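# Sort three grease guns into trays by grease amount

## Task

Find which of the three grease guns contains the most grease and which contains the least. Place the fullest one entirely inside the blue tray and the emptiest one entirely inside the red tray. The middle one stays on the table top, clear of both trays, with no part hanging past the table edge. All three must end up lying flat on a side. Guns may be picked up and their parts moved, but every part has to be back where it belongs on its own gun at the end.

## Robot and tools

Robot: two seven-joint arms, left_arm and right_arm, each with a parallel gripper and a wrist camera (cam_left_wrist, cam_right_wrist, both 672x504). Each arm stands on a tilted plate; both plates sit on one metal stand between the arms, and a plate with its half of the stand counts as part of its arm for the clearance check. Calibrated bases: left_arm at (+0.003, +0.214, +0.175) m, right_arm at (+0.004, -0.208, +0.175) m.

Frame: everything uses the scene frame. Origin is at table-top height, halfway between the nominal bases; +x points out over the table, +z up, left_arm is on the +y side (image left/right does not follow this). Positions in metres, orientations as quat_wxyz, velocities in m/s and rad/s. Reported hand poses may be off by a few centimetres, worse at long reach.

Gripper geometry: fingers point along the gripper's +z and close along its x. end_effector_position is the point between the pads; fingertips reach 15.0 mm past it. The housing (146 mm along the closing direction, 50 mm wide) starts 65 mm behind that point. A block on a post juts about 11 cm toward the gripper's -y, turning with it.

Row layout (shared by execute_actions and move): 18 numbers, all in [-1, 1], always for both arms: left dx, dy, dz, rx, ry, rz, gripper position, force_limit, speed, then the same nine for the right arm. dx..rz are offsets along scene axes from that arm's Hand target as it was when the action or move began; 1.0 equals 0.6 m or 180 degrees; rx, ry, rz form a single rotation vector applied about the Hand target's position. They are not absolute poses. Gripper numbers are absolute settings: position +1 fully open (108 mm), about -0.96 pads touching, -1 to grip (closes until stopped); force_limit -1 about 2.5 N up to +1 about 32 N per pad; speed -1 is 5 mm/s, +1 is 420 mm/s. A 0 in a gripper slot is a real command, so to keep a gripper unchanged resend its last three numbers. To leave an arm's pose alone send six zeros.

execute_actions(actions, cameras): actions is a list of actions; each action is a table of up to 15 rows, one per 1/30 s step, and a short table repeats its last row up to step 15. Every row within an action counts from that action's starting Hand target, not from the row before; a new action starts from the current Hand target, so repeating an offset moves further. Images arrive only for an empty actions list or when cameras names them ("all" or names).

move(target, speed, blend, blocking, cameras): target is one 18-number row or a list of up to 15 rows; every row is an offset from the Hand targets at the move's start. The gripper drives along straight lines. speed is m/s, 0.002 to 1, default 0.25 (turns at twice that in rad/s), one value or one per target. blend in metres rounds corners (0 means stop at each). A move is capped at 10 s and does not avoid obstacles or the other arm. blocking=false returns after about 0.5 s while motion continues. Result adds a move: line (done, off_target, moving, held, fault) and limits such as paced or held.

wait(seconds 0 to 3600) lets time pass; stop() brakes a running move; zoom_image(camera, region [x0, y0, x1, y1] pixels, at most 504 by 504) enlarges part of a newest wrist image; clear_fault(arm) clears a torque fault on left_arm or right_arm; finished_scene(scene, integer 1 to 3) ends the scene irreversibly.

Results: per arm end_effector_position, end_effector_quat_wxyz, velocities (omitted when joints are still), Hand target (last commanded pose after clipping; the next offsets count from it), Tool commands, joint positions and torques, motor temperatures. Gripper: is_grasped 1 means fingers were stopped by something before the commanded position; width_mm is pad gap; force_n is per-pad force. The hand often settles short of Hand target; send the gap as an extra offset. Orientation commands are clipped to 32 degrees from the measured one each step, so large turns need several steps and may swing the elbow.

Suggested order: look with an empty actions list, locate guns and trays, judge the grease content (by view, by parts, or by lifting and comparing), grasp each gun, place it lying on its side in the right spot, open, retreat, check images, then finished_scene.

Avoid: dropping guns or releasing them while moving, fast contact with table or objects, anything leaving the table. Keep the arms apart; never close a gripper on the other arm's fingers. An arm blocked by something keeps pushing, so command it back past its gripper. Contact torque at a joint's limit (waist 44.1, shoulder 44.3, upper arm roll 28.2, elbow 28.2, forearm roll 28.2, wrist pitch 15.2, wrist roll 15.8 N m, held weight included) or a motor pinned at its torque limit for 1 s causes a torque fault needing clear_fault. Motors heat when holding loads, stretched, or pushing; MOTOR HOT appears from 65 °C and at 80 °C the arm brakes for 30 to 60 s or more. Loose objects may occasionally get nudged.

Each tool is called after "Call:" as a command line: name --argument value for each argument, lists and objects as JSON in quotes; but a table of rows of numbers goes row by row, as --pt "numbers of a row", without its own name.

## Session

Scene 2 done. Scene 3.

Call:
execute_actions --actions '[]'

Scene clock: 0.00 s.
left_arm: end_effector_position=(+0.3183, +0.3696, +0.3572) width_mm=107.95 is_grasped=0 force_n=0.00 end_effector_quat_wxyz=(+0.100, +0.993, +0.035, +0.044) | right_arm: end_effector_position=(+0.4268, -0.2624, +0.3283) width_mm=108.14 is_grasped=0 force_n=0.00 end_effector_quat_wxyz=(+0.044, +0.958, +0.144, -0.245)
Joint positions: left_arm=[-0.29 -1.085 -0.168 0.439 0.402 1.344 1.896] | right_arm=[-1.336 -0.728 1.566 1.208 0.012 1.608 2.326]
Joint velocities: within noise
Joint torques (N m): no reading
Motor temperatures (°C): left_arm=[32 32 32 37 36 30 42] | right_arm=[31 31 33 34 33 32 31]
Hand target: left_arm +0.3183, +0.3696, +0.3572; +0.100, +0.993, +0.035, +0.044 | right_arm +0.4268, -0.2624, +0.3283; +0.044, +0.958, +0.144, -0.245
Tool commands: left_gripper/position=+1.0 left_gripper/force_limit=+1.0 left_gripper/speed=+1.0 right_gripper/position=+1.0 right_gripper/force_limit=+1.0 right_gripper/speed=+1.0
camera_calibration:
cam_left_wrist: T_world_to_cam=[[0.99494, 0.0818, 0.05831, -0.36377], [0.03427, -0.82202, 0.56842, 0.11479], [0.09443, -0.56355, -0.82067, 0.59445]] pos_world=[0.30186, 0.45911, 0.44381]
cam_right_wrist: T_world_to_cam=[[0.83139, 0.25554, -0.49345, -0.12412], [0.45598, -0.82125, 0.34296, -0.4979], [-0.31761, -0.51014, -0.7993, 0.38261]] pos_world=[0.45174, -0.18201, 0.41533]

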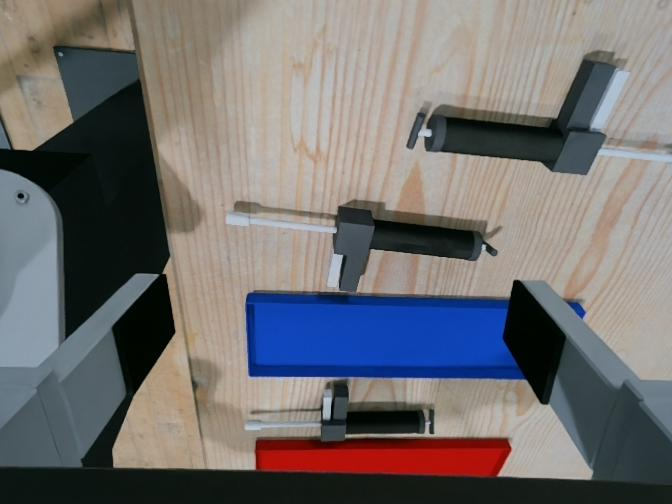

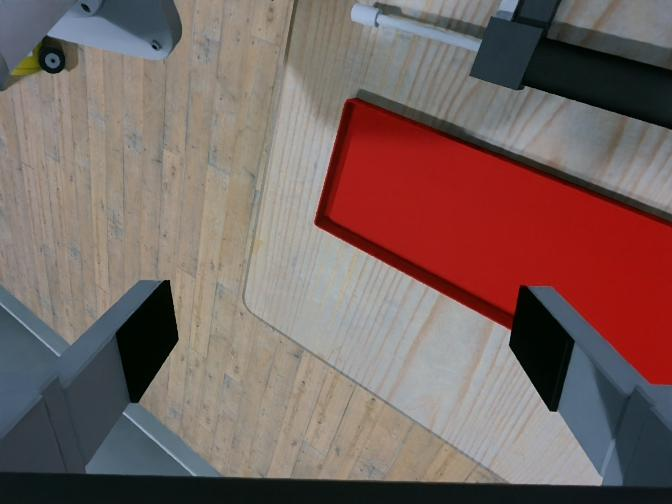

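Call:
move --target '[0.248,-0.3,-0.1,-0.1021,0.0214,-0.0289,0.1,0.5,0,-0.005,0.119,-0.314,0.1469,-0.0918,0.4264,-0.05,0.5,0]' --speed 0.45 --cameras '["all"]'

Scene clock: 3.63 s.
left_arm: end_effector_position=(+0.4671, +0.1896, +0.2972) width_mm=58.50 is_grasped=0 force_n=0.00 end_effector_quat_wxyz=(+0.258, +0.966, +0.000, +0.000) | right_arm: end_effector_position=(+0.4238, -0.1910, +0.1399) width_mm=50.26 is_grasped=0 force_n=0.00 end_effector_quat_wxyz=(+0.000, +0.672, +0.741, +0.000)
Joint positions: left_arm=[-0.29 -0.199 -0.077 0.73 0.274 0.74 1.866] | right_arm=[-1.515 -0.516 1.856 0.628 -0.43 0.499 1.462]
Joint torques (N m): left_arm=[-11.73 -10.16 -14.68 16.97 -1.64 -5.24 1.52] | right_arm=[6.11 -1.86 5.92 19.89 2.61 -3.54 -1.81]
Hand target: left_arm +0.4671, +0.1896, +0.2972; +0.258, +0.966, +0.000, +0.000 | right_arm +0.4238, -0.1910, +0.1399; +0.000, +0.672, +0.741, +0.000
Off the commanded pose: left_arm 0.000 m, 0 deg | right_arm 0.000 m, 0 deg.
move: done
cam_left_wrist: T_world_to_cam=[[0.99975, -0.00377, -0.02208, -0.45569], [0.01534, -0.6031, 0.79752, -0.10491], [-0.01633, -0.79766, -0.60289, 0.46106]] pos_world=[0.46471, 0.30278, 0.35157]
cam_right_wrist: T_world_to_cam=[[-0.10159, 0.99474, -0.01293, 0.23655], [0.91907, 0.09882, 0.38151, -0.39918], [0.38078, 0.02687, -0.92428, 0.09152]] pos_world=[0.35605, -0.19831, 0.23994]

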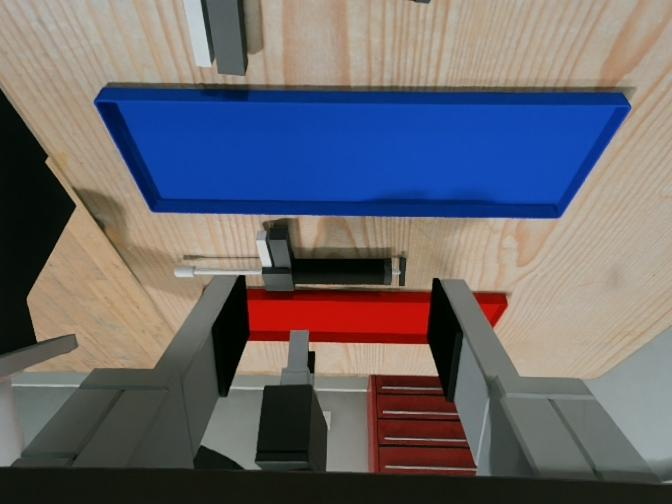

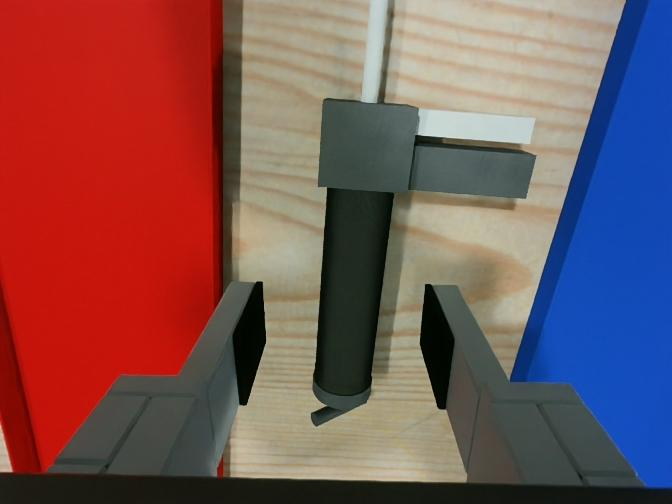

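Call:
move --pt "0 0 0 0 0 0 0.1 0.3 0 0.0067 0.0152 -0.1 0 0 -0.02 -0.05 0.9 0" --pt "0 0 0 0 0 0 0.1 0.3 0 0.0067 0.0152 -0.1965 0 0 -0.02 -0.05 0.9 0" --pt "0 0 0 0 0 0 0.1 0.3 0 0.0067 0.0152 -0.1965 0 0 -0.02 -1 0.9 -0.3" --pt "0 0 0 0 0 0 0.1 0.3 0 0.0067 0.0152 0.159 0 0 -0.02 -1 0.9 -0.3" --pt "0 -0.141 -0.103 0 0 0 0.1 0.3 0 0.077 0.0517 0.159 0 0 0.469 -1 0.9 -0.3" --speed '[0.2,0.12,0.1,0.25,0.35]' --blend '[0.01,0,0,0.03,0]' --cameras '["all"]'

Scene clock: 10.10 s.
left_arm: end_effector_position=(+0.4671, +0.1050, +0.2354) width_mm=58.50 is_grasped=0 force_n=0.00 end_effector_quat_wxyz=(+0.258, +0.966, +0.000, +0.000) | right_arm: end_effector_position=(+0.4700, -0.1600, +0.2353) width_mm=35.14 is_grasped=1 force_n=49.03 end_effector_quat_wxyz=(+0.000, +0.000, +1.000, +0.000)
Joint positions: left_arm=[-0.292 0.102 -0.096 0.755 0.461 0.495 1.641] | right_arm=[-1.572 -0.311 2.055 0.896 -0.543 0.902 0.092]
Joint torques (N m): left_arm=[-14.16 -13.56 -16.27 14.74 2.19 -5.58 -1.46] | right_arm=[7.99 -0.89 11.32 25.54 4.11 -1.13 -1.79]
Hand target: left_arm +0.4671, +0.1050, +0.2354; +0.258, +0.966, +0.000, +0.000 | right_arm +0.4700, -0.1600, +0.2353; +0.000, +0.000, +1.000, +0.000
Off the commanded pose: left_arm 0.000 m, 0 deg | right_arm 0.000 m, 0 deg.
move: done; blend cut to 0 m at target 1
cam_left_wrist: T_world_to_cam=[[0.99975, -0.00377, -0.02208, -0.45737], [0.01534, -0.6031, 0.79752, -0.10664], [-0.01633, -0.79766, -0.60289, 0.35632]] pos_world=[0.46471, 0.21818, 0.28977]
cam_right_wrist: T_world_to_cam=[[-0.99991, -0.00422, -0.01291, 0.47404], [-0.00883, 0.92434, 0.38146, 0.08706], [0.01033, 0.38154, -0.92429, 0.39211]] pos_world=[0.47072, -0.22808, 0.33533]

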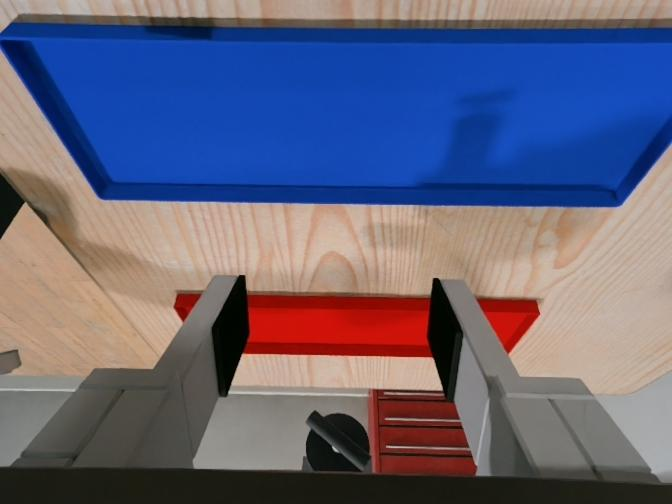

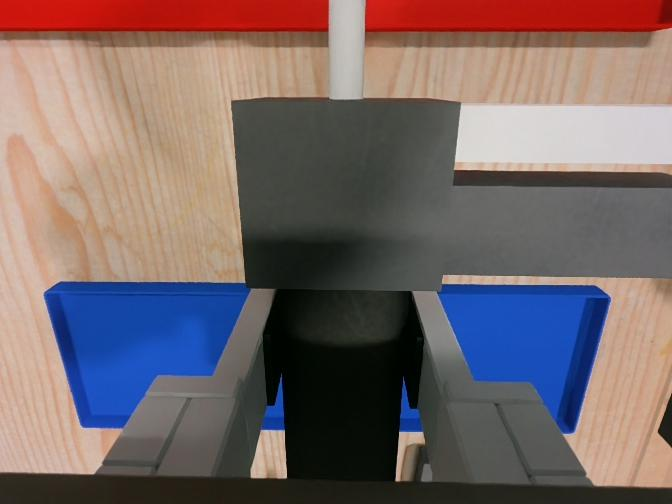

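Call:
move --pt "0 -0.2133 0 0 0 0 0.1 0.3 0 0 0 0 0 0 0 -1 0.9 -0.3" --pt "0 -0.2133 0 0 0 0 -1 0.4 -0.4 0 0 0 0 0 0 -1 0.9 -0.3" --pt "0 -0.0692 0 0 0 0 -1 0.4 -0.4 0 0 0 0 0 0 -1 0.9 -0.3" --pt "0 -0.0692 0 0 0 0 0.1 0.5 0 0 0 0 0 0 0 -1 0.9 -0.3" --pt "0 0.015 0 0 0 0 0.1 0.5 0 0 0 0 0 0 0 -1 0.9 -0.3" --speed '[0.2,0.2,0.08,0.1,0.2]' --cameras '["all"]'

Call:
zoom_image --camera "cam_left_wrist" --region '[220, 240, 460, 480]'

Scene clock: 15.03 s.
left_arm: end_effector_position=(+0.4671, +0.1140, +0.2354) width_mm=58.49 is_grasped=0 force_n=0.00 end_effector_quat_wxyz=(+0.258, +0.966, +0.000, +0.000) | right_arm: end_effector_position=(+0.4700, -0.1600, +0.2353) width_mm=35.14 is_grasped=1 force_n=48.96 end_effector_quat_wxyz=(+0.000, +0.000, +1.000, +0.000)
Joint positions: left_arm=[-0.264 0.079 -0.111 0.743 0.447 0.501 1.668] | right_arm=[-1.572 -0.311 2.055 0.896 -0.543 0.902 0.092]
Joint torques (N m): left_arm=[-7.61 -22.28 -16.09 10.41 -1.53 -1.92 1.44] | right_arm=[16.16 9.91 11.4 21.3 1.02 -3.8 0.08]
Hand target: left_arm +0.4671, +0.1140, +0.2354; +0.258, +0.966, +0.000, +0.000 | right_arm +0.4700, -0.1600, +0.2353; +0.000, +0.000, +1.000, +0.000
Off the commanded pose: left_arm 0.000 m, 0 deg | right_arm 0.000 m, 0 deg.
move: done
cam_left_wrist: T_world_to_cam=[[0.99975, -0.00377, -0.02208, -0.45734], [0.01534, -0.6031, 0.79752, -0.10121], [-0.01633, -0.79766, -0.60289, 0.3635]] pos_world=[0.46471, 0.22718, 0.28977]
cam_right_wrist: T_world_to_cam=[[-0.99991, -0.00432, -0.01295, 0.47403], [-0.00893, 0.92434, 0.38146, 0.08711], [0.01033, 0.38154, -0.92429, 0.39211]] pos_world=[0.47072, -0.22808, 0.33533]

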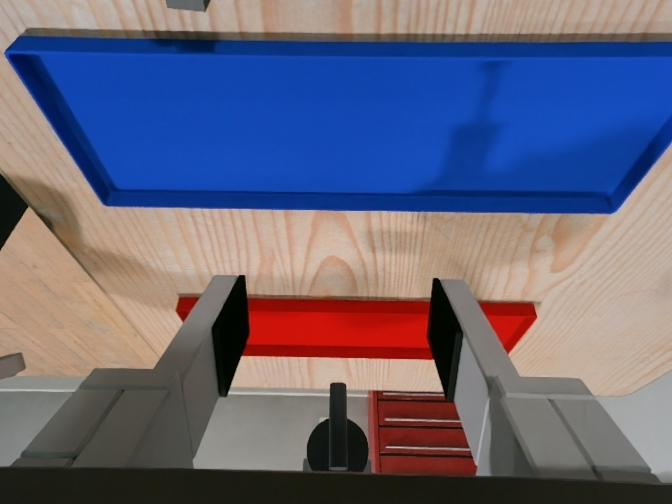

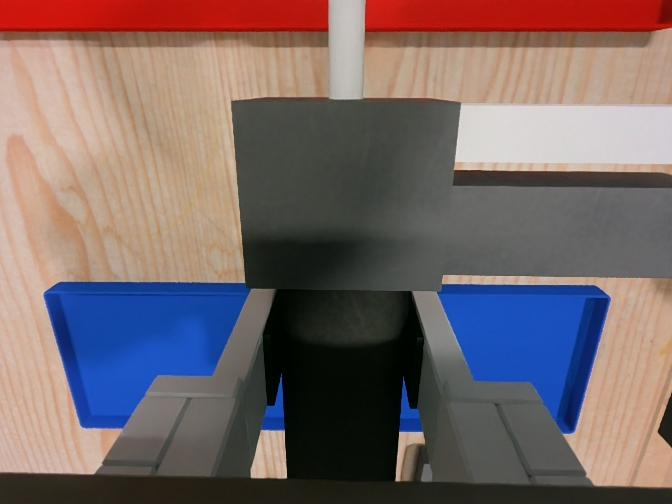

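Scaled by 2.100 from the camera's image (finer frame: 960x720).

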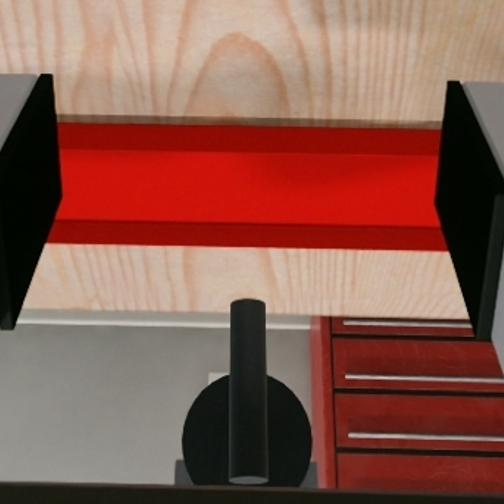

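Call:
move --pt "0 -0.1617 0 0 0 0 0.1 0.5 0 0 0 0 0 0 0 -1 0.9 -0.3" --pt "0 -0.1617 0 0 0 0 -1 0.5 -0.3 0 0 0 0 0 0 -1 0.9 -0.3" --pt "0 -0.2315 0 0 0 0 -1 0.5 -0.3 0 0 0 0 0 0 -1 0.9 -0.3" --speed '[0.2,0.1,0.06]' --cameras '["all"]'

Call:
zoom_image --camera "cam_left_wrist" --region '[220, 240, 460, 480]'

Scene clock: 18.57 s.
left_arm: end_effector_position=(+0.4672, -0.0247, +0.2352) width_mm=7.14 is_grasped=1 force_n=45.55 end_effector_quat_wxyz=(+0.258, +0.966, +0.000, +0.000) | right_arm: end_effector_position=(+0.4700, -0.1601, +0.2352) width_mm=35.14 is_grasped=1 force_n=48.92 end_effector_quat_wxyz=(-0.001, +0.000, +1.000, +0.000)
Joint positions: left_arm=[-0.444 0.45 -0.121 1.006 0.658 0.479 1.292] | right_arm=[-1.572 -0.311 2.055 0.896 -0.543 0.902 0.092]
Joint torques (N m): left_arm=[-24.93 -11.83 -38.41 15.89 1.7 -10.56 -1.46] | right_arm=[17.1 7.32 20.18 24.99 3.92 -9.68 0.2]
Hand target: left_arm +0.4671, -0.0249, +0.2354; +0.258, +0.966, +0.000, +0.000 | right_arm +0.4700, -0.1600, +0.2353; +0.000, +0.000, +1.000, +0.000
Off the commanded pose: left_arm 0.000 m, 0 deg | right_arm 0.000 m, 0 deg.
move: done
cam_left_wrist: T_world_to_cam=[[0.99975, -0.00336, -0.02228, -0.45794], [0.01574, -0.60328, 0.79738, -0.18486], [-0.01613, -0.79753, -0.60307, 0.25283]] pos_world=[0.46481, 0.08858, 0.28967]
cam_right_wrist: T_world_to_cam=[[-0.99991, -0.00398, -0.01271, 0.47403], [-0.00853, 0.92441, 0.38129, 0.08709], [0.01023, 0.38137, -0.92437, 0.39218]] pos_world=[0.47072, -0.22818, 0.33533]

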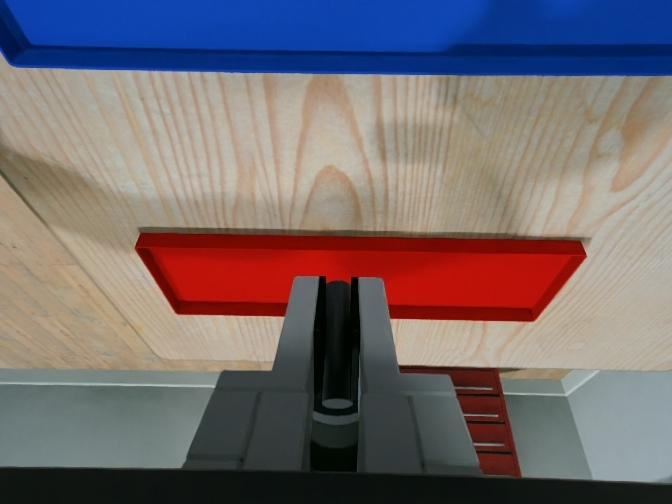

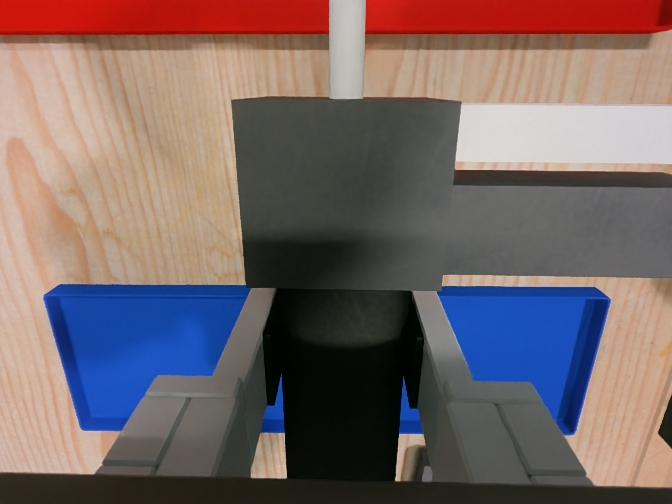

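Scaled by 2.100 from the camera's image (finer frame: 960x720).

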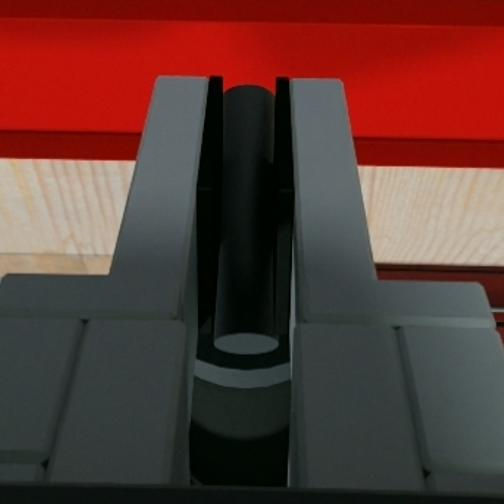

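Call:
move --pt "0 0 0 0 0 0 0.1 0.5 -0.3 0 0 0 0 0 0 -1 0.9 -0.3" --pt "0 0.25 0.03 0 0 0 0.1 0.5 -0.3 0 0 0 0 0 0 -1 0.9 -0.3" --pt "0.165 0.5665 -0.1 0.1272 -0.1364 -0.5091 0.1 0.5 -0.3 -0.005 -0.2617 -0.1 0 0 0.5 -1 0.9 -0.3" --pt "0.165 0.5665 -0.1257 0.1272 -0.1364 -0.5091 0.1 0.5 -0.3 -0.005 -0.2617 -0.292 0 0 0.5 -1 0.9 -0.3" --speed '[0.2,0.3,0.4,0.2]' --blend '[0,0.05,0.01,0]' --cameras '["all"]'

Scene clock: 24.27 s.
left_arm: end_effector_position=(+0.5661, +0.3150, +0.1599) width_mm=58.50 is_grasped=0 force_n=0.00 end_effector_quat_wxyz=(+0.000, +0.682, -0.732, +0.001) | right_arm: end_effector_position=(+0.4670, -0.3170, +0.0601) width_mm=35.14 is_grasped=1 force_n=48.74 end_effector_quat_wxyz=(+0.000, +0.707, -0.707, +0.000)
Joint positions: left_arm=[-0.129 0.178 -0.002 1.08 0.894 0.917 3.285] | right_arm=[-1.193 0.421 1.195 0.79 -1.485 0.989 -1.296]
Joint torques (N m): left_arm=[-9.2 -18.27 -17.12 10.48 2.08 -4.88 -1.49] | right_arm=[14.47 -12 15.36 9.47 4.05 -1.38 2.03]
Hand target: left_arm +0.5661, +0.3150, +0.1599; +0.000, +0.682, -0.732, +0.001 | right_arm +0.4670, -0.3170, +0.0601; +0.000, +0.707, -0.707, +0.000
Off the commanded pose: left_arm 0.000 m, 0 deg | right_arm 0.000 m, 0 deg.
move: done
cam_left_wrist: T_world_to_cam=[[-0.06207, -0.99785, -0.02102, 0.35688], [-0.91987, 0.04902, 0.38915, 0.46794], [-0.38729, 0.04349, -0.92093, 0.47594]] pos_world=[0.63692, 0.31248, 0.26371]
cam_right_wrist: T_world_to_cam=[[0.00432, -0.99991, -0.01295, -0.31649], [-0.92434, -0.00893, 0.38146, 0.43069], [-0.38154, 0.01033, -0.92429, 0.35543]] pos_world=[0.53508, -0.31628, 0.16013]

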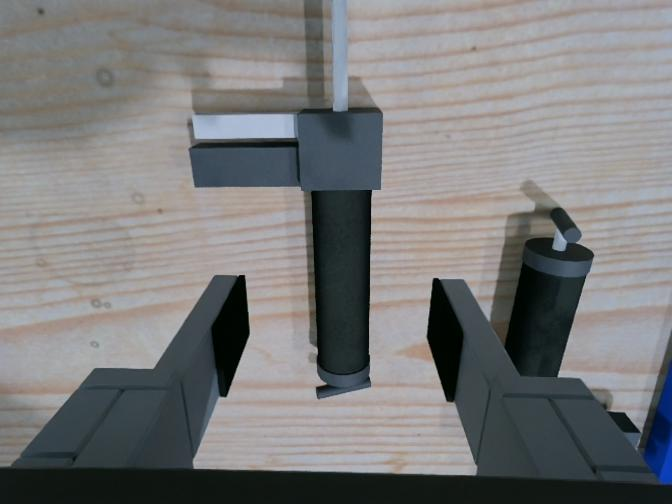

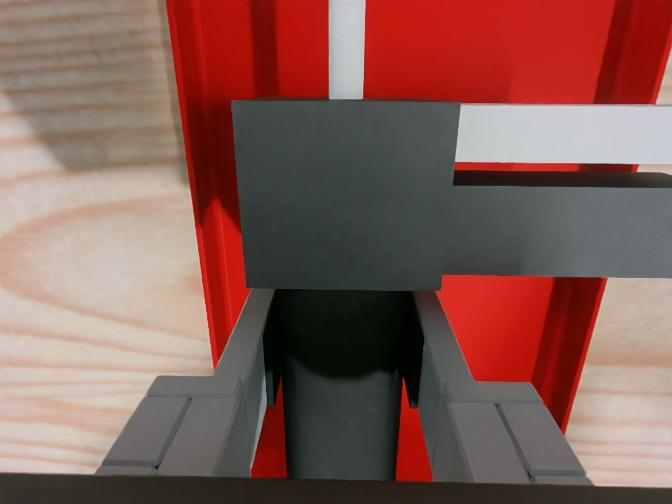

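Call:
move --pt "-0.0173 0.0057 -0.12 0 0 0.008 -0.05 0.9 0 0 0.02 -0.0535 0 0 0 -1 0.9 -0.3" --pt "-0.0173 0.0057 -0.23 0 0 0.008 -0.05 0.9 0 0 0.02 -0.0535 0 0 0 -0.15 0.9 -0.5" --pt "-0.0173 0.0057 -0.23 0 0 0.008 -1 0.9 -0.3 0 0.02 0.1 0 0 0 -0.15 0.9 -0.5" --pt "-0.0173 0.0057 0.1252 0 0 0.008 -1 0.9 -0.3 0 0.02 0.2912 0.1305 0.1305 -0.487 0.1 0.3 -0.3" --pt "-0.16 -0.2583 0.1252 0 0 0.522 -1 0.9 -0.3 0.0017 0.362 0.2912 0.1305 0.1305 -0.487 0.1 0.3 -0.3" --speed '[0.12,0.12,0.2,0.3,0.35]' --blend '[0,0,0,0.03,0]' --cameras '["all"]'

Scene clock: 35.50 s.
left_arm: end_effector_position=(+0.4853, +0.1882, +0.2351) width_mm=35.01 is_grasped=1 force_n=43.72 end_effector_quat_wxyz=(-0.001, +0.990, -0.144, +0.000) | right_arm: end_effector_position=(+0.4678, -0.1362, +0.2349) width_mm=58.49 is_grasped=0 force_n=0.00 end_effector_quat_wxyz=(+0.000, -0.001, +0.966, +0.259)
Joint positions: left_arm=[-0.351 0.139 -0.145 0.948 0.837 1.077 1.626] | right_arm=[-1.553 -0.024 1.885 0.706 -0.348 0.512 -0.225]
Joint torques (N m): left_arm=[-16.13 -16.41 -25.59 13.17 2.13 -1.61 -1.47] | right_arm=[5.97 -8 14.12 19.21 4.01 -1.29 -1.61]
Hand target: left_arm +0.4853, +0.1882, +0.2351; -0.001, +0.990, -0.144, +0.000 (not the last commanded pose) | right_arm +0.4678, -0.1362, +0.2348; +0.000, -0.001, +0.966, +0.259 (not the last commanded pose)
Off the commanded pose: left_arm 0.032 m, 16 deg | right_arm 0.036 m, 0 deg.
move: off_target (left_arm, right_arm; path cut at 10 s); path passed 4 of 5 targets; blend cut to 0 m at target 4
cam_left_wrist: T_world_to_cam=[[0.96096, -0.27588, -0.02108, -0.40546], [-0.24629, -0.88762, 0.38918, 0.21992], [-0.12608, -0.36879, -0.92092, 0.47013]] pos_world=[0.50307, 0.25673, 0.33881]
cam_right_wrist: T_world_to_cam=[[-0.9999, 0.00116, -0.01392, 0.47286], [-0.01032, 0.61006, 0.79229, -0.07337], [0.00941, 0.79236, -0.60998, 0.36525]] pos_world=[0.46862, -0.2452, 0.28751]

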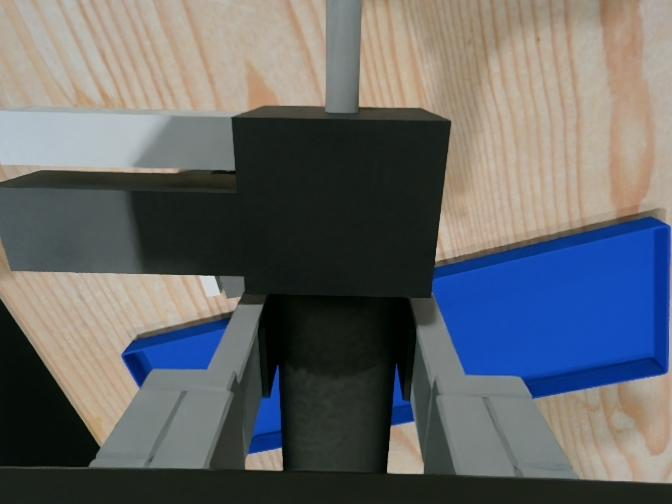

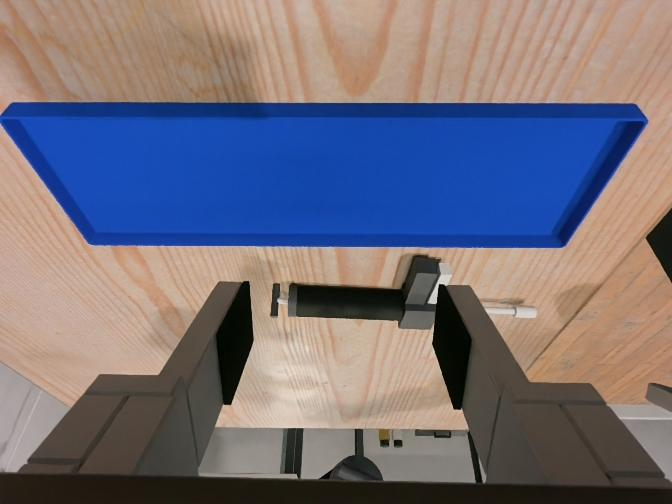

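Call:
move --pt "-0.0255 -0.047 0 0 0 0.092 -1 0.9 -0.3 0.003 0.06 0 0 0 0 0.1 0.3 -0.3" --pt "-0.0255 -0.047 0 0 0 0.092 -1 0.9 -0.3 0.003 0.2653 0 0 0 0 0.1 0.3 -0.3" --pt "-0.0255 -0.047 0 0 0 0.092 -1 0.9 -0.3 0.003 0.2653 0 0 0 0 -1 0.4 -0.4" --pt "-0.0255 -0.047 0 0 0 0.092 -1 0.9 -0.3 0.003 0.1212 0 0 0 0 -1 0.4 -0.4" --pt "-0.0255 -0.047 0 0 0 0.092 -1 0.9 -0.3 0.003 0.1212 0 0 0 0 0.1 0.5 0" --pt "-0.0255 -0.047 0 0 0 0.092 -1 0.9 -0.3 0.003 0.037 0 0 0 0 0.1 0.5 0" --speed '[0.25,0.2,0.2,0.08,0.1,0.2]' --cameras '["all"]'

Call:
zoom_image --camera "cam_right_wrist" --region '[220, 240, 460, 480]'

Scene clock: 41.77 s.
left_arm: end_effector_position=(+0.4700, +0.1600, +0.2351) width_mm=35.02 is_grasped=1 force_n=43.77 end_effector_quat_wxyz=(-0.001, +1.000, +0.000, +0.000) | right_arm: end_effector_position=(+0.4696, -0.1140, +0.2348) width_mm=58.49 is_grasped=0 force_n=0.00 end_effector_quat_wxyz=(+0.000, -0.001, +0.966, +0.259)
Joint positions: left_arm=[-0.395 0.181 -0.155 0.943 0.838 1.079 1.265] | right_arm=[-1.571 -0.175 1.948 0.725 -0.093 0.462 -0.37]
Joint torques (N m): left_arm=[-16.22 -16.02 -25.5 13.12 0.77 -5.11 0.86] | right_arm=[14.97 5.81 7.3 12.62 -4.61 -3.79 1.96]
Hand target: left_arm +0.4700, +0.1600, +0.2351; -0.001, +1.000, +0.000, +0.000 | right_arm +0.4696, -0.1140, +0.2348; +0.000, -0.001, +0.966, +0.259
Off the commanded pose: left_arm 0.000 m, 0 deg | right_arm 0.000 m, 0 deg.
move: done
cam_left_wrist: T_world_to_cam=[[0.99973, 0.00939, -0.02104, -0.46242], [0.01684, -0.92103, 0.38912, 0.07283], [-0.01573, -0.38938, -0.92095, 0.40924]] pos_world=[0.46751, 0.23076, 0.33881]
cam_right_wrist: T_world_to_cam=[[-0.99991, 0.00107, -0.01372, 0.47465], [-0.01022, 0.61005, 0.79229, -0.08686], [0.00922, 0.79236, -0.60998, 0.34768]] pos_world=[0.47052, -0.223, 0.28741]

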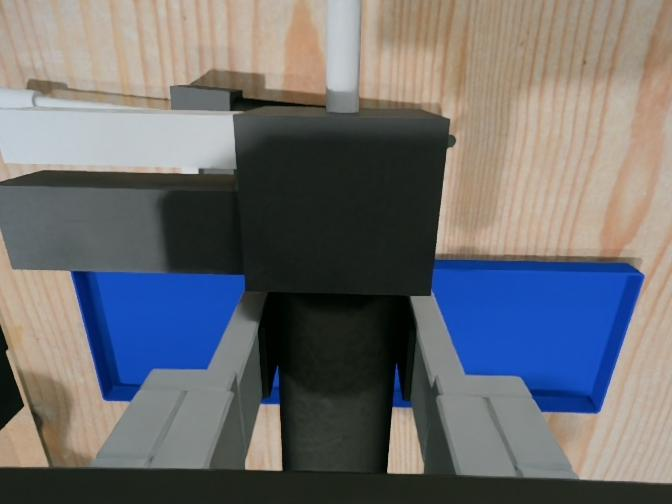

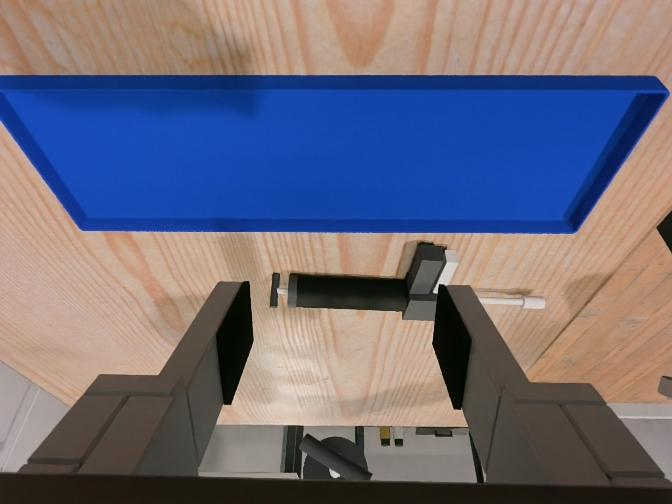

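Scaled by 2.100 from the camera's image (finer frame: 960x720).

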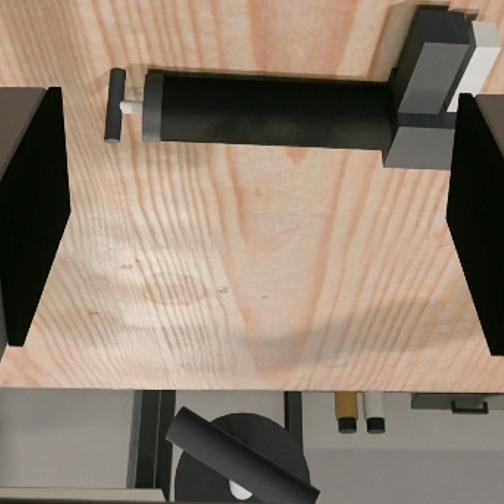

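Call:
move --pt "0 0 0 0 0 0 -1 0.9 -0.3 0 0.2067 0 0 0 0 0.1 0.5 0" --pt "0 0 0 0 0 0 -1 0.9 -0.3 0 0.2067 0 0 0 0 -1 0.5 -0.4" --pt "0 0 0 0 0 0 -1 0.9 -0.3 0 0.231 0 0 0 0 -1 0.5 -0.4" --speed '[0.2,0.1,0.06]' --cameras '["all"]'

Call:
zoom_image --camera "cam_right_wrist" --region '[220, 240, 460, 480]'

Scene clock: 45.07 s.
left_arm: end_effector_position=(+0.4701, +0.1602, +0.2349) width_mm=35.02 is_grasped=1 force_n=44.99 end_effector_quat_wxyz=(-0.001, +1.000, +0.001, +0.000) | right_arm: end_effector_position=(+0.4698, +0.0242, +0.2346) width_mm=7.74 is_grasped=1 force_n=44.71 end_effector_quat_wxyz=(+0.000, -0.001, +0.966, +0.258)
Joint positions: left_arm=[-0.395 0.181 -0.155 0.943 0.838 1.079 1.265] | right_arm=[-1.791 -0.592 2.384 0.97 0.355 0.408 -0.456]
Joint torques (N m): left_arm=[-20.13 -18.27 -38.23 18.61 0.17 -12.95 -0.02] | right_arm=[18.44 9.21 22.93 30.42 4.57 -1.48 1.99]
Hand target: left_arm +0.4700, +0.1600, +0.2351; -0.001, +1.000, +0.000, +0.000 | right_arm +0.4696, +0.0246, +0.2348; +0.000, -0.001, +0.966, +0.259
Off the commanded pose: left_arm 0.000 m, 0 deg | right_arm 0.000 m, 0 deg.
move: done
cam_left_wrist: T_world_to_cam=[[0.99972, 0.00991, -0.02137, -0.46253], [0.01744, -0.92116, 0.38878, 0.07291], [-0.01583, -0.38905, -0.92108, 0.40924]] pos_world=[0.4676, 0.23096, 0.33872]
cam_right_wrist: T_world_to_cam=[[-0.99991, 0.00175, -0.0135, 0.4746], [-0.00962, 0.61034, 0.79208, -0.17135], [0.00962, 0.79214, -0.61026, 0.2379]] pos_world=[0.47062, -0.0847, 0.28731]

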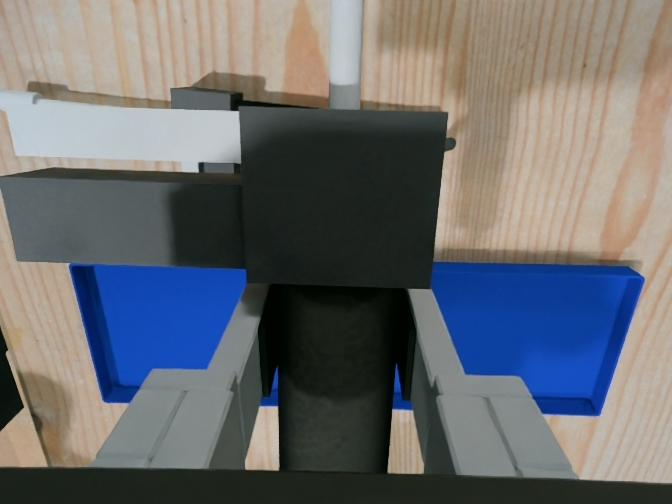

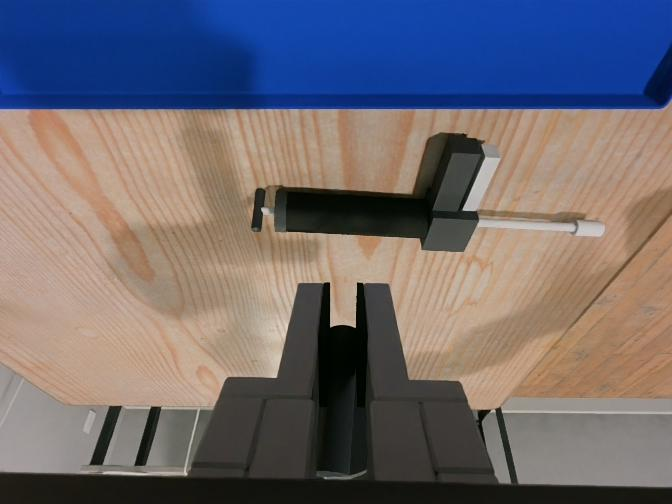

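Scaled by 2.100 from the camera's image (finer frame: 960x720).

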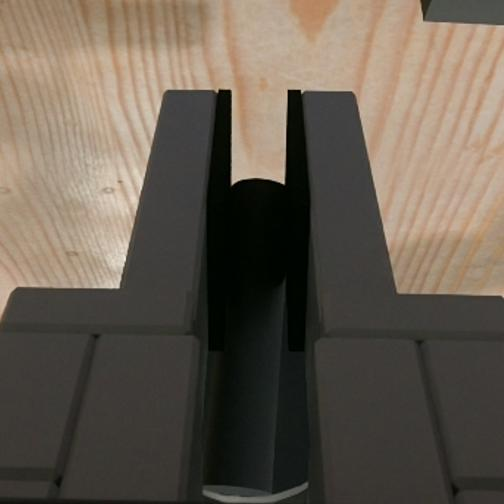

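Call:
move --pt "0 0 0 0 0 0 -1 0.9 -0.3 0 0 0 0 0 0 0.1 0.5 0" --pt "0 0 0 0 0 0 -1 0.9 -0.3 0 -0.3 0.03 0 0 0 0.1 0.5 0" --pt "-0.005 -0.3417 -0.1 0 0 -0.5 -1 0.9 -0.3 -0.004 -0.549 -0.05 -0.1305 -0.1305 0.487 -0.05 0.5 0" --pt "-0.005 -0.3417 -0.28 0 0 -0.5 -1 0.9 -0.3 -0.004 -0.549 -0.19 -0.1305 -0.1305 0.487 -0.05 0.5 0" --speed '[0.2,0.3,0.4,0.2]' --blend '[0,0.05,0.01,0]' --cameras '["all"]'

Scene clock: 51.63 s.
left_arm: end_effector_position=(+0.4670, -0.0451, +0.0671) width_mm=35.02 is_grasped=1 force_n=43.78 end_effector_quat_wxyz=(+0.000, +0.707, -0.707, +0.000) | right_arm: end_effector_position=(+0.4672, -0.3048, +0.1208) width_mm=50.26 is_grasped=0 force_n=0.00 end_effector_quat_wxyz=(+0.000, +0.707, -0.707, +0.000)
Joint positions: left_arm=[-0.411 1.001 -0.188 1.454 1.124 0.981 2.488] | right_arm=[-1.701 -0.143 1.738 0.708 -0.934 0.651 -1.537]
Joint torques (N m): left_arm=[-15.39 -25.05 -24.7 13.14 2.18 -5.36 -1.21] | right_arm=[5.42 -8.76 11.3 17.26 4.3 -0.85 -1.79]
Motor temperatures (°C): left_arm=[33 33 37 41 36 31 42] | right_arm=[31 31 37 37 33 32 31]
Hand target: left_arm +0.4670, -0.0451, +0.0671; +0.000, +0.707, -0.707, +0.000 | right_arm +0.4672, -0.3048, +0.1208; +0.000, +0.707, -0.707, +0.000
Off the commanded pose: left_arm 0.000 m, 0 deg | right_arm 0.000 m, 0 deg.
move: done; blend cut to 0 m at target 3
cam_left_wrist: T_world_to_cam=[[0.00939, -0.99973, -0.02104, -0.04405], [-0.92103, -0.01684, 0.38912, 0.4282], [-0.38938, 0.01573, -0.92095, 0.36741]] pos_world=[0.53786, -0.04261, 0.17081]
cam_right_wrist: T_world_to_cam=[[0.00432, -0.99991, -0.01295, -0.3035], [-0.92438, -0.00893, 0.38137, 0.40783], [-0.38145, 0.01033, -0.92433, 0.41154]] pos_world=[0.53528, -0.30408, 0.22093]

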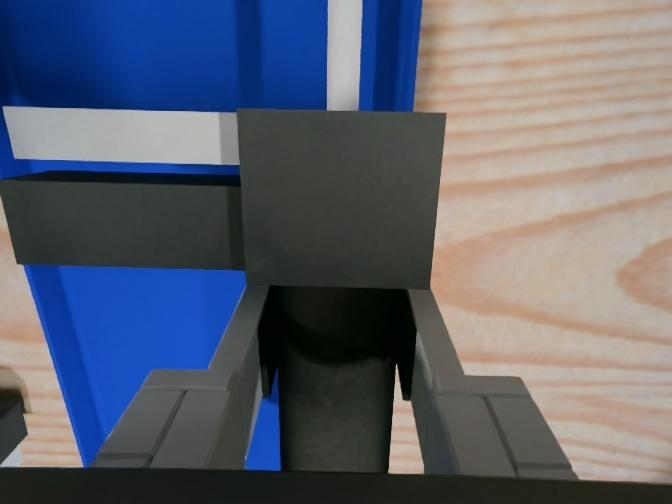

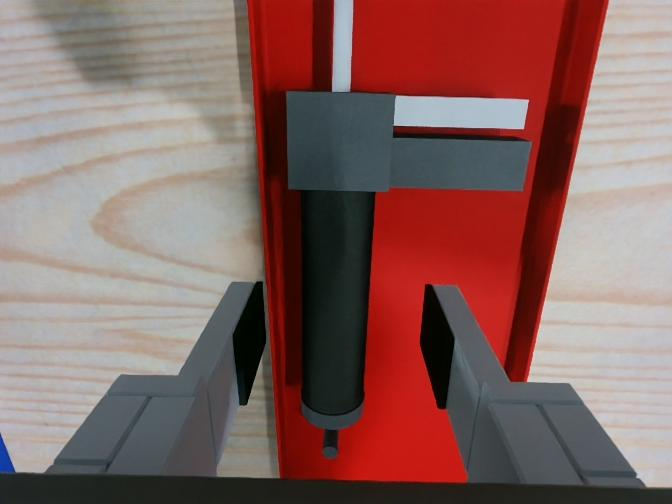

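Call:
move --pt "0 0.045 0 0 0 0 -1 0.9 -0.3 0 0.003 -0.08 0 0 0 -0.2 0.9 0" --pt "0 0.045 -0.064 0 0 0 -1 0.9 -0.3 0 0.003 -0.153 0 0 0 -0.2 0.9 0" --pt "0 0.045 -0.064 0 0 0 -0.15 0.9 -0.5 0 0.003 -0.153 0 0 0 -1 0.9 -0.3" --pt "0 0.045 0.1 0 0 0 -0.15 0.9 -0.3 0 0.003 0.08 0 0 0 -1 0.9 -0.3" --speed '[0.2,0.1,0.1,0.15]' --cameras '["all"]'

Scene clock: 57.00 s.
left_arm: end_effector_position=(+0.4670, -0.0181, +0.1271) width_mm=44.74 is_grasped=0 force_n=0.00 end_effector_quat_wxyz=(+0.000, +0.707, -0.707, +0.000) | right_arm: end_effector_position=(+0.4672, -0.3030, +0.1688) width_mm=35.12 is_grasped=1 force_n=47.38 end_effector_quat_wxyz=(+0.000, +0.707, -0.707, +0.000)
Joint positions: left_arm=[-0.413 0.827 -0.237 1.338 1.06 1.044 2.521] | right_arm=[-1.651 0.254 1.875 0.743 -1.144 1.071 -1.404]
Joint torques (N m): left_arm=[-19.6 -30.39 -28.25 8.75 -1.49 -1.19 1.44] | right_arm=[5.52 -1.39 19.03 8.15 -4.32 -1.37 2.04]
Hand target: left_arm +0.4670, -0.0181, +0.1271; +0.000, +0.707, -0.707, +0.000 | right_arm +0.4672, -0.3030, +0.1688; +0.000, +0.707, -0.707, +0.000
Off the commanded pose: left_arm 0.000 m, 0 deg | right_arm 0.000 m, 0 deg.
move: done
cam_left_wrist: T_world_to_cam=[[0.00939, -0.99973, -0.02104, -0.0158], [-0.92103, -0.01684, 0.38912, 0.40531], [-0.38938, 0.01573, -0.92095, 0.42224]] pos_world=[0.53786, -0.01561, 0.23081]
cam_right_wrist: T_world_to_cam=[[0.00432, -0.99991, -0.01295, -0.30108], [-0.92434, -0.00893, 0.38146, 0.38953], [-0.38154, 0.01033, -0.92429, 0.45583]] pos_world=[0.53528, -0.30228, 0.26883]

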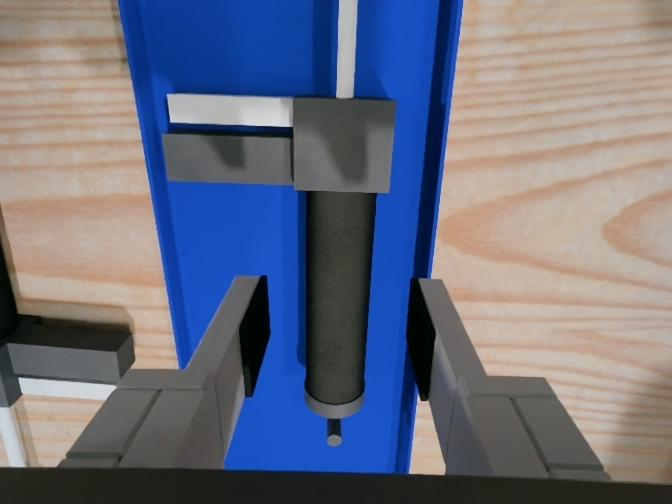

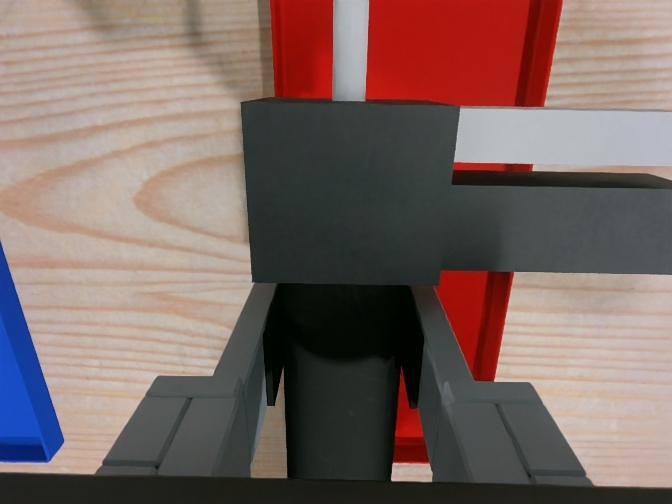

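Call:
move --pt "0 0.2 0.15 0 0 0.4 0 0.9 -0.3 0 0 0 0 0 0 -1 0.9 -0.3" --pt "-0.092 0.362 0.055 0 0 0.967 0 0.9 -0.3 0 0.288 -0.05 0 0 0 -1 0.9 -0.3" --pt "-0.092 0.362 0.055 0 0 0.967 0 0.9 -0.3 0 0.288 -0.2413 0 0 0 -1 0.9 -0.3" --pt "-0.092 0.362 0.055 0 0 0.967 0 0.9 -0.3 0 0.288 -0.2413 0 0 0 -0.1 0.9 -0.5" --pt "-0.092 0.362 0.055 0 0 0.967 0 0.9 -0.3 0 0.288 -0.08 0 0 0 -0.1 0.9 -0.5" --speed '[0.35,0.4,0.15,0.1,0.2]' --blend '[0.03,0.01,0,0,0]' --cameras '["all"]'

Scene clock: 64.33 s.
left_arm: end_effector_position=(+0.4118, +0.1991, +0.1601) width_mm=53.00 is_grasped=0 force_n=0.00 end_effector_quat_wxyz=(-0.001, +0.743, +0.670, +0.000) | right_arm: end_effector_position=(+0.4672, -0.1302, +0.1208) width_mm=47.49 is_grasped=0 force_n=0.00 end_effector_quat_wxyz=(+0.000, +0.707, -0.707, +0.000)
Joint positions: left_arm=[-0.397 0.091 0.016 0.659 1.004 0.86 -0.296] | right_arm=[-1.871 -0.642 2.235 0.877 -0.409 0.533 -1.525]
Joint torques (N m): left_arm=[-11.43 -20.13 -19.75 8.87 2.07 -4.65 -1.55] | right_arm=[16.66 18.94 1.46 12.12 -4.27 -0.88 1.98]
Hand target: left_arm +0.4118, +0.1991, +0.1601; -0.001, +0.743, +0.670, +0.000 | right_arm +0.4672, -0.1302, +0.1208; +0.000, +0.707, -0.707, +0.000
Off the commanded pose: left_arm 0.000 m, 0 deg | right_arm 0.000 m, 0 deg.
move: done
cam_left_wrist: T_world_to_cam=[[0.0941, 0.99534, -0.02104, -0.22957], [0.91781, -0.07854, 0.38916, -0.39969], [0.3857, -0.05593, -0.92093, 0.12281]] pos_world=[0.34107, 0.20398, 0.26381]
cam_right_wrist: T_world_to_cam=[[0.00422, -0.99991, -0.01292, -0.12888], [-0.92433, -0.00883, 0.38149, 0.40938], [-0.38157, 0.01033, -0.92428, 0.4097]] pos_world=[0.53528, -0.12948, 0.22084]

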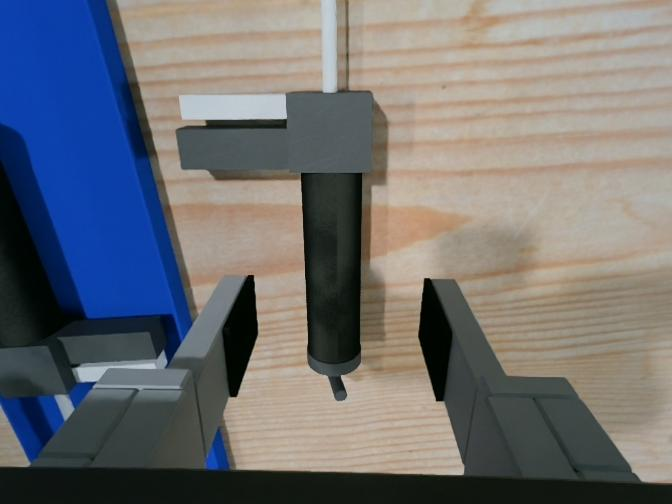

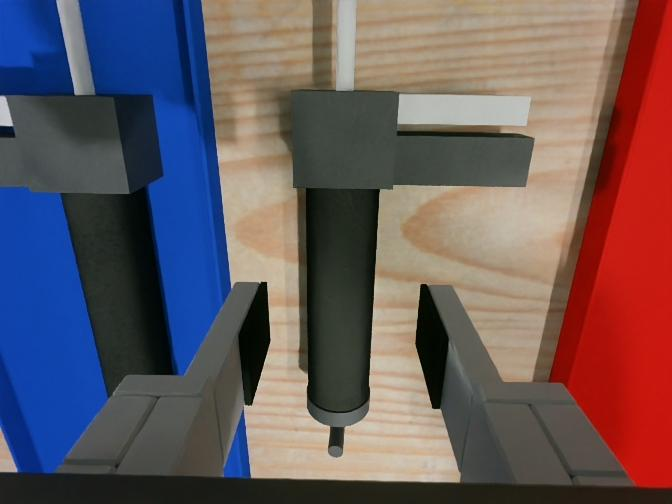

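Call:
move --pt "-0.0017 -0.0127 -0.1 0 0 0.006 -0.05 0.9 -0.3 0 0.187 0 0 0 0 -0.1 0.9 -0.3" --pt "-0.0017 -0.0127 -0.23 0 0 0.006 -0.05 0.9 -0.3 0 0.187 -0.1537 0 0 0 -0.1 0.9 -0.3" --pt "-0.0017 -0.0127 -0.23 0 0 0.006 -1 0.9 -0.3 0 0.187 -0.1537 0 0 0 -1 0.9 -0.3" --pt "-0.0017 -0.0127 0.1252 0 0 0.006 -1 0.9 -0.3 0 0.187 0.08 0 0 0 -1 0.9 -0.3" --pt "0.06 -0.0127 0.1252 0 0 -0.05 -1 0.9 -0.3 0 -0.41 0.08 0 0 0 -1 0.9 -0.3" --pt "0.097 -0.0652 0.1252 0 0 -0.467 -1 0.9 -0.3 0 -0.41 -0.09 0 0 0 -1 0.9 -0.3" --speed '[0.25,0.13,0.1,0.25,0.35,0.35]' --blend '[0.005,0,0,0.02,0.02,0]' --cameras '["all"]'

Scene clock: 71.60 s.
left_arm: end_effector_position=(+0.4700, +0.1600, +0.2352) width_mm=34.95 is_grasped=1 force_n=48.16 end_effector_quat_wxyz=(-0.001, +1.000, +0.000, +0.000) | right_arm: end_effector_position=(+0.4672, -0.3762, +0.0668) width_mm=35.11 is_grasped=1 force_n=50.31 end_effector_quat_wxyz=(+0.000, +0.707, -0.707, +0.000)
Joint positions: left_arm=[-0.45 0.179 -0.098 0.942 0.829 1.072 1.271] | right_arm=[-1.542 0.374 1.443 0.773 -1.439 0.942 -1.455]
Joint torques (N m): left_arm=[-10.13 -16.07 -25.49 17.88 -1.48 -1.62 1.43] | right_arm=[12.75 -8.25 14.55 10.47 -4.31 -1.44 2.05]
Hand target: left_arm +0.4700, +0.1600, +0.2352; -0.001, +1.000, +0.000, +0.000 | right_arm +0.4672, -0.3762, +0.0668; +0.000, +0.707, -0.707, +0.000
Off the commanded pose: left_arm 0.000 m, 0 deg | right_arm 0.000 m, 0 deg.
move: done
cam_left_wrist: T_world_to_cam=[[0.99973, 0.00939, -0.02104, -0.46242], [0.01684, -0.92103, 0.38912, 0.07288], [-0.01573, -0.38938, -0.92095, 0.40937]] pos_world=[0.46751, 0.23086, 0.33892]
cam_right_wrist: T_world_to_cam=[[0.00432, -0.99991, -0.01295, -0.3756], [-0.92434, -0.00893, 0.38146, 0.42779], [-0.38154, 0.01033, -0.92429, 0.36231]] pos_world=[0.53528, -0.37548, 0.16684]

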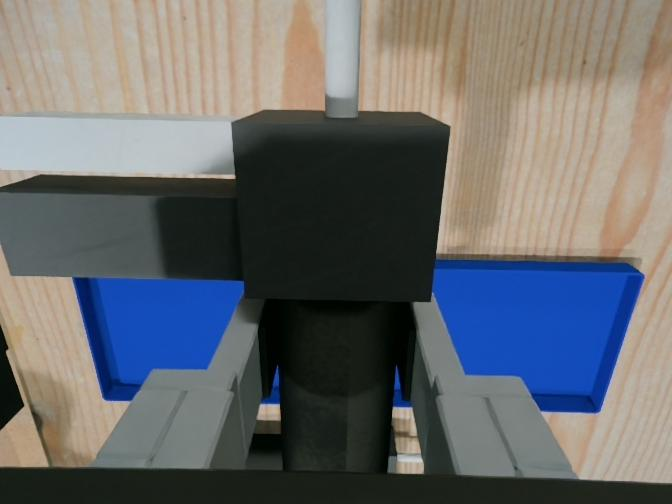

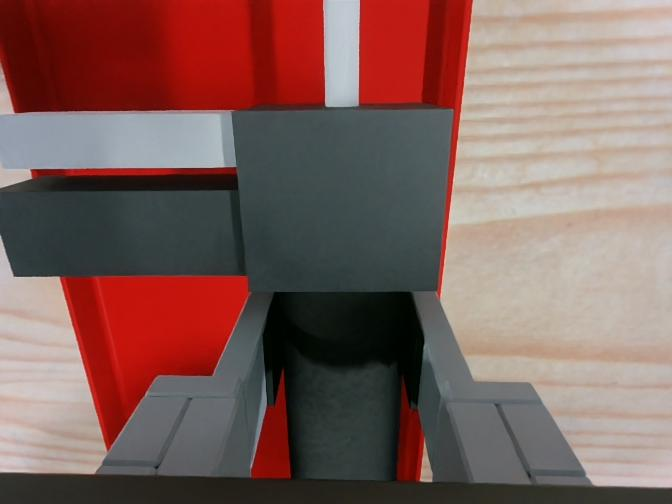

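Call:
move --pt "0 0 0 0 0 0 -1 0.9 -0.3 0 0.018 -0.0637 0 0 0 -1 0.9 -0.3" --pt "0 0 0 0 0 0 -1 0.9 -0.3 0 0.018 -0.0637 0 0 0 -0.15 0.9 -0.5" --pt "0 0 0 0 0 0 -1 0.9 -0.3 0 0.018 0.1 0 0 0 -0.15 0.9 -0.5" --pt "0 0 0 0 0 0 -1 0.9 -0.3 0.0013 0.4603 0.28 0.1305 0.1305 -0.487 0.1 0.9 -0.3" --speed '[0.12,0.1,0.2,0.4]' --blend '[0,0,0.03,0]' --cameras '["all"]'

Scene clock: 77.07 s.
left_arm: end_effector_position=(+0.4700, +0.1600, +0.2352) width_mm=34.95 is_grasped=1 force_n=48.16 end_effector_quat_wxyz=(-0.001, +1.000, +0.000, +0.000) | right_arm: end_effector_position=(+0.4680, -0.1000, +0.2348) width_mm=58.49 is_grasped=0 force_n=0.00 end_effector_quat_wxyz=(+0.000, -0.001, +0.966, +0.259)
Joint positions: left_arm=[-0.45 0.179 -0.098 0.942 0.829 1.072 1.271] | right_arm=[-0.809 0.301 1.213 0.795 -0.857 0.653 0.199]
Joint torques (N m): left_arm=[-9.97 -16.02 -25.45 17.78 -1.74 -1.69 1.43] | right_arm=[14.86 -10.15 13.96 14.94 -4.16 -1.74 2.01]
Hand target: left_arm +0.4700, +0.1600, +0.2352; -0.001, +1.000, +0.000, +0.000 | right_arm +0.4680, -0.1000, +0.2348; +0.000, -0.001, +0.966, +0.259
Off the commanded pose: left_arm 0.000 m, 0 deg | right_arm 0.000 m, 0 deg.
move: done
cam_left_wrist: T_world_to_cam=[[0.99973, 0.00939, -0.02104, -0.46242], [0.01684, -0.92103, 0.38912, 0.07288], [-0.01573, -0.38938, -0.92095, 0.40937]] pos_world=[0.46751, 0.23086, 0.33892]
cam_right_wrist: T_world_to_cam=[[-0.9999, 0.00115, -0.01378, 0.47297], [-0.01022, 0.61005, 0.79229, -0.0955], [0.00932, 0.79236, -0.60998, 0.33661]] pos_world=[0.46882, -0.209, 0.28751]

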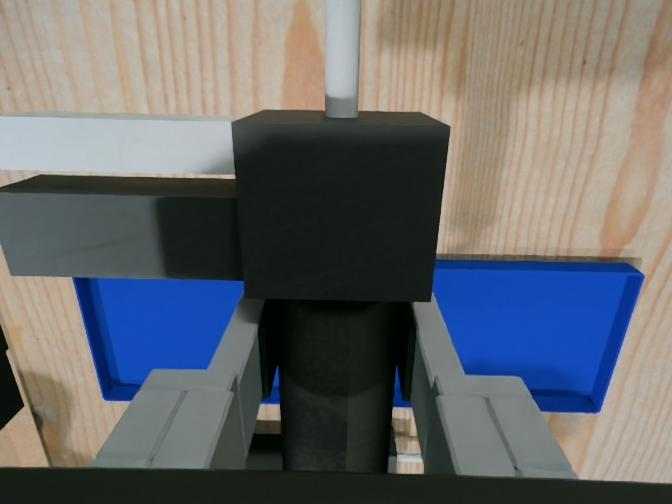

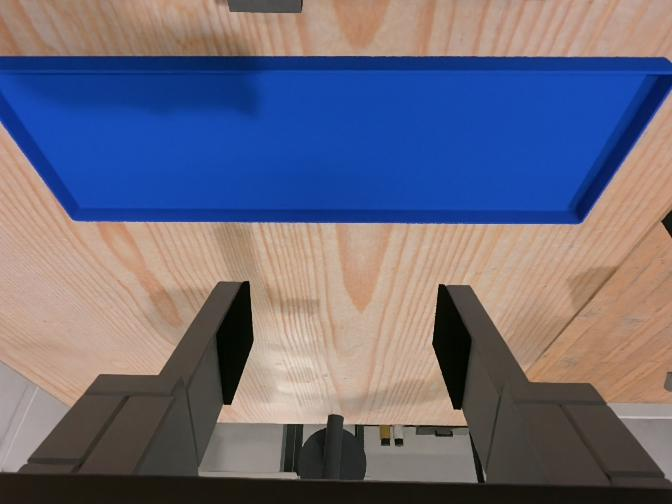

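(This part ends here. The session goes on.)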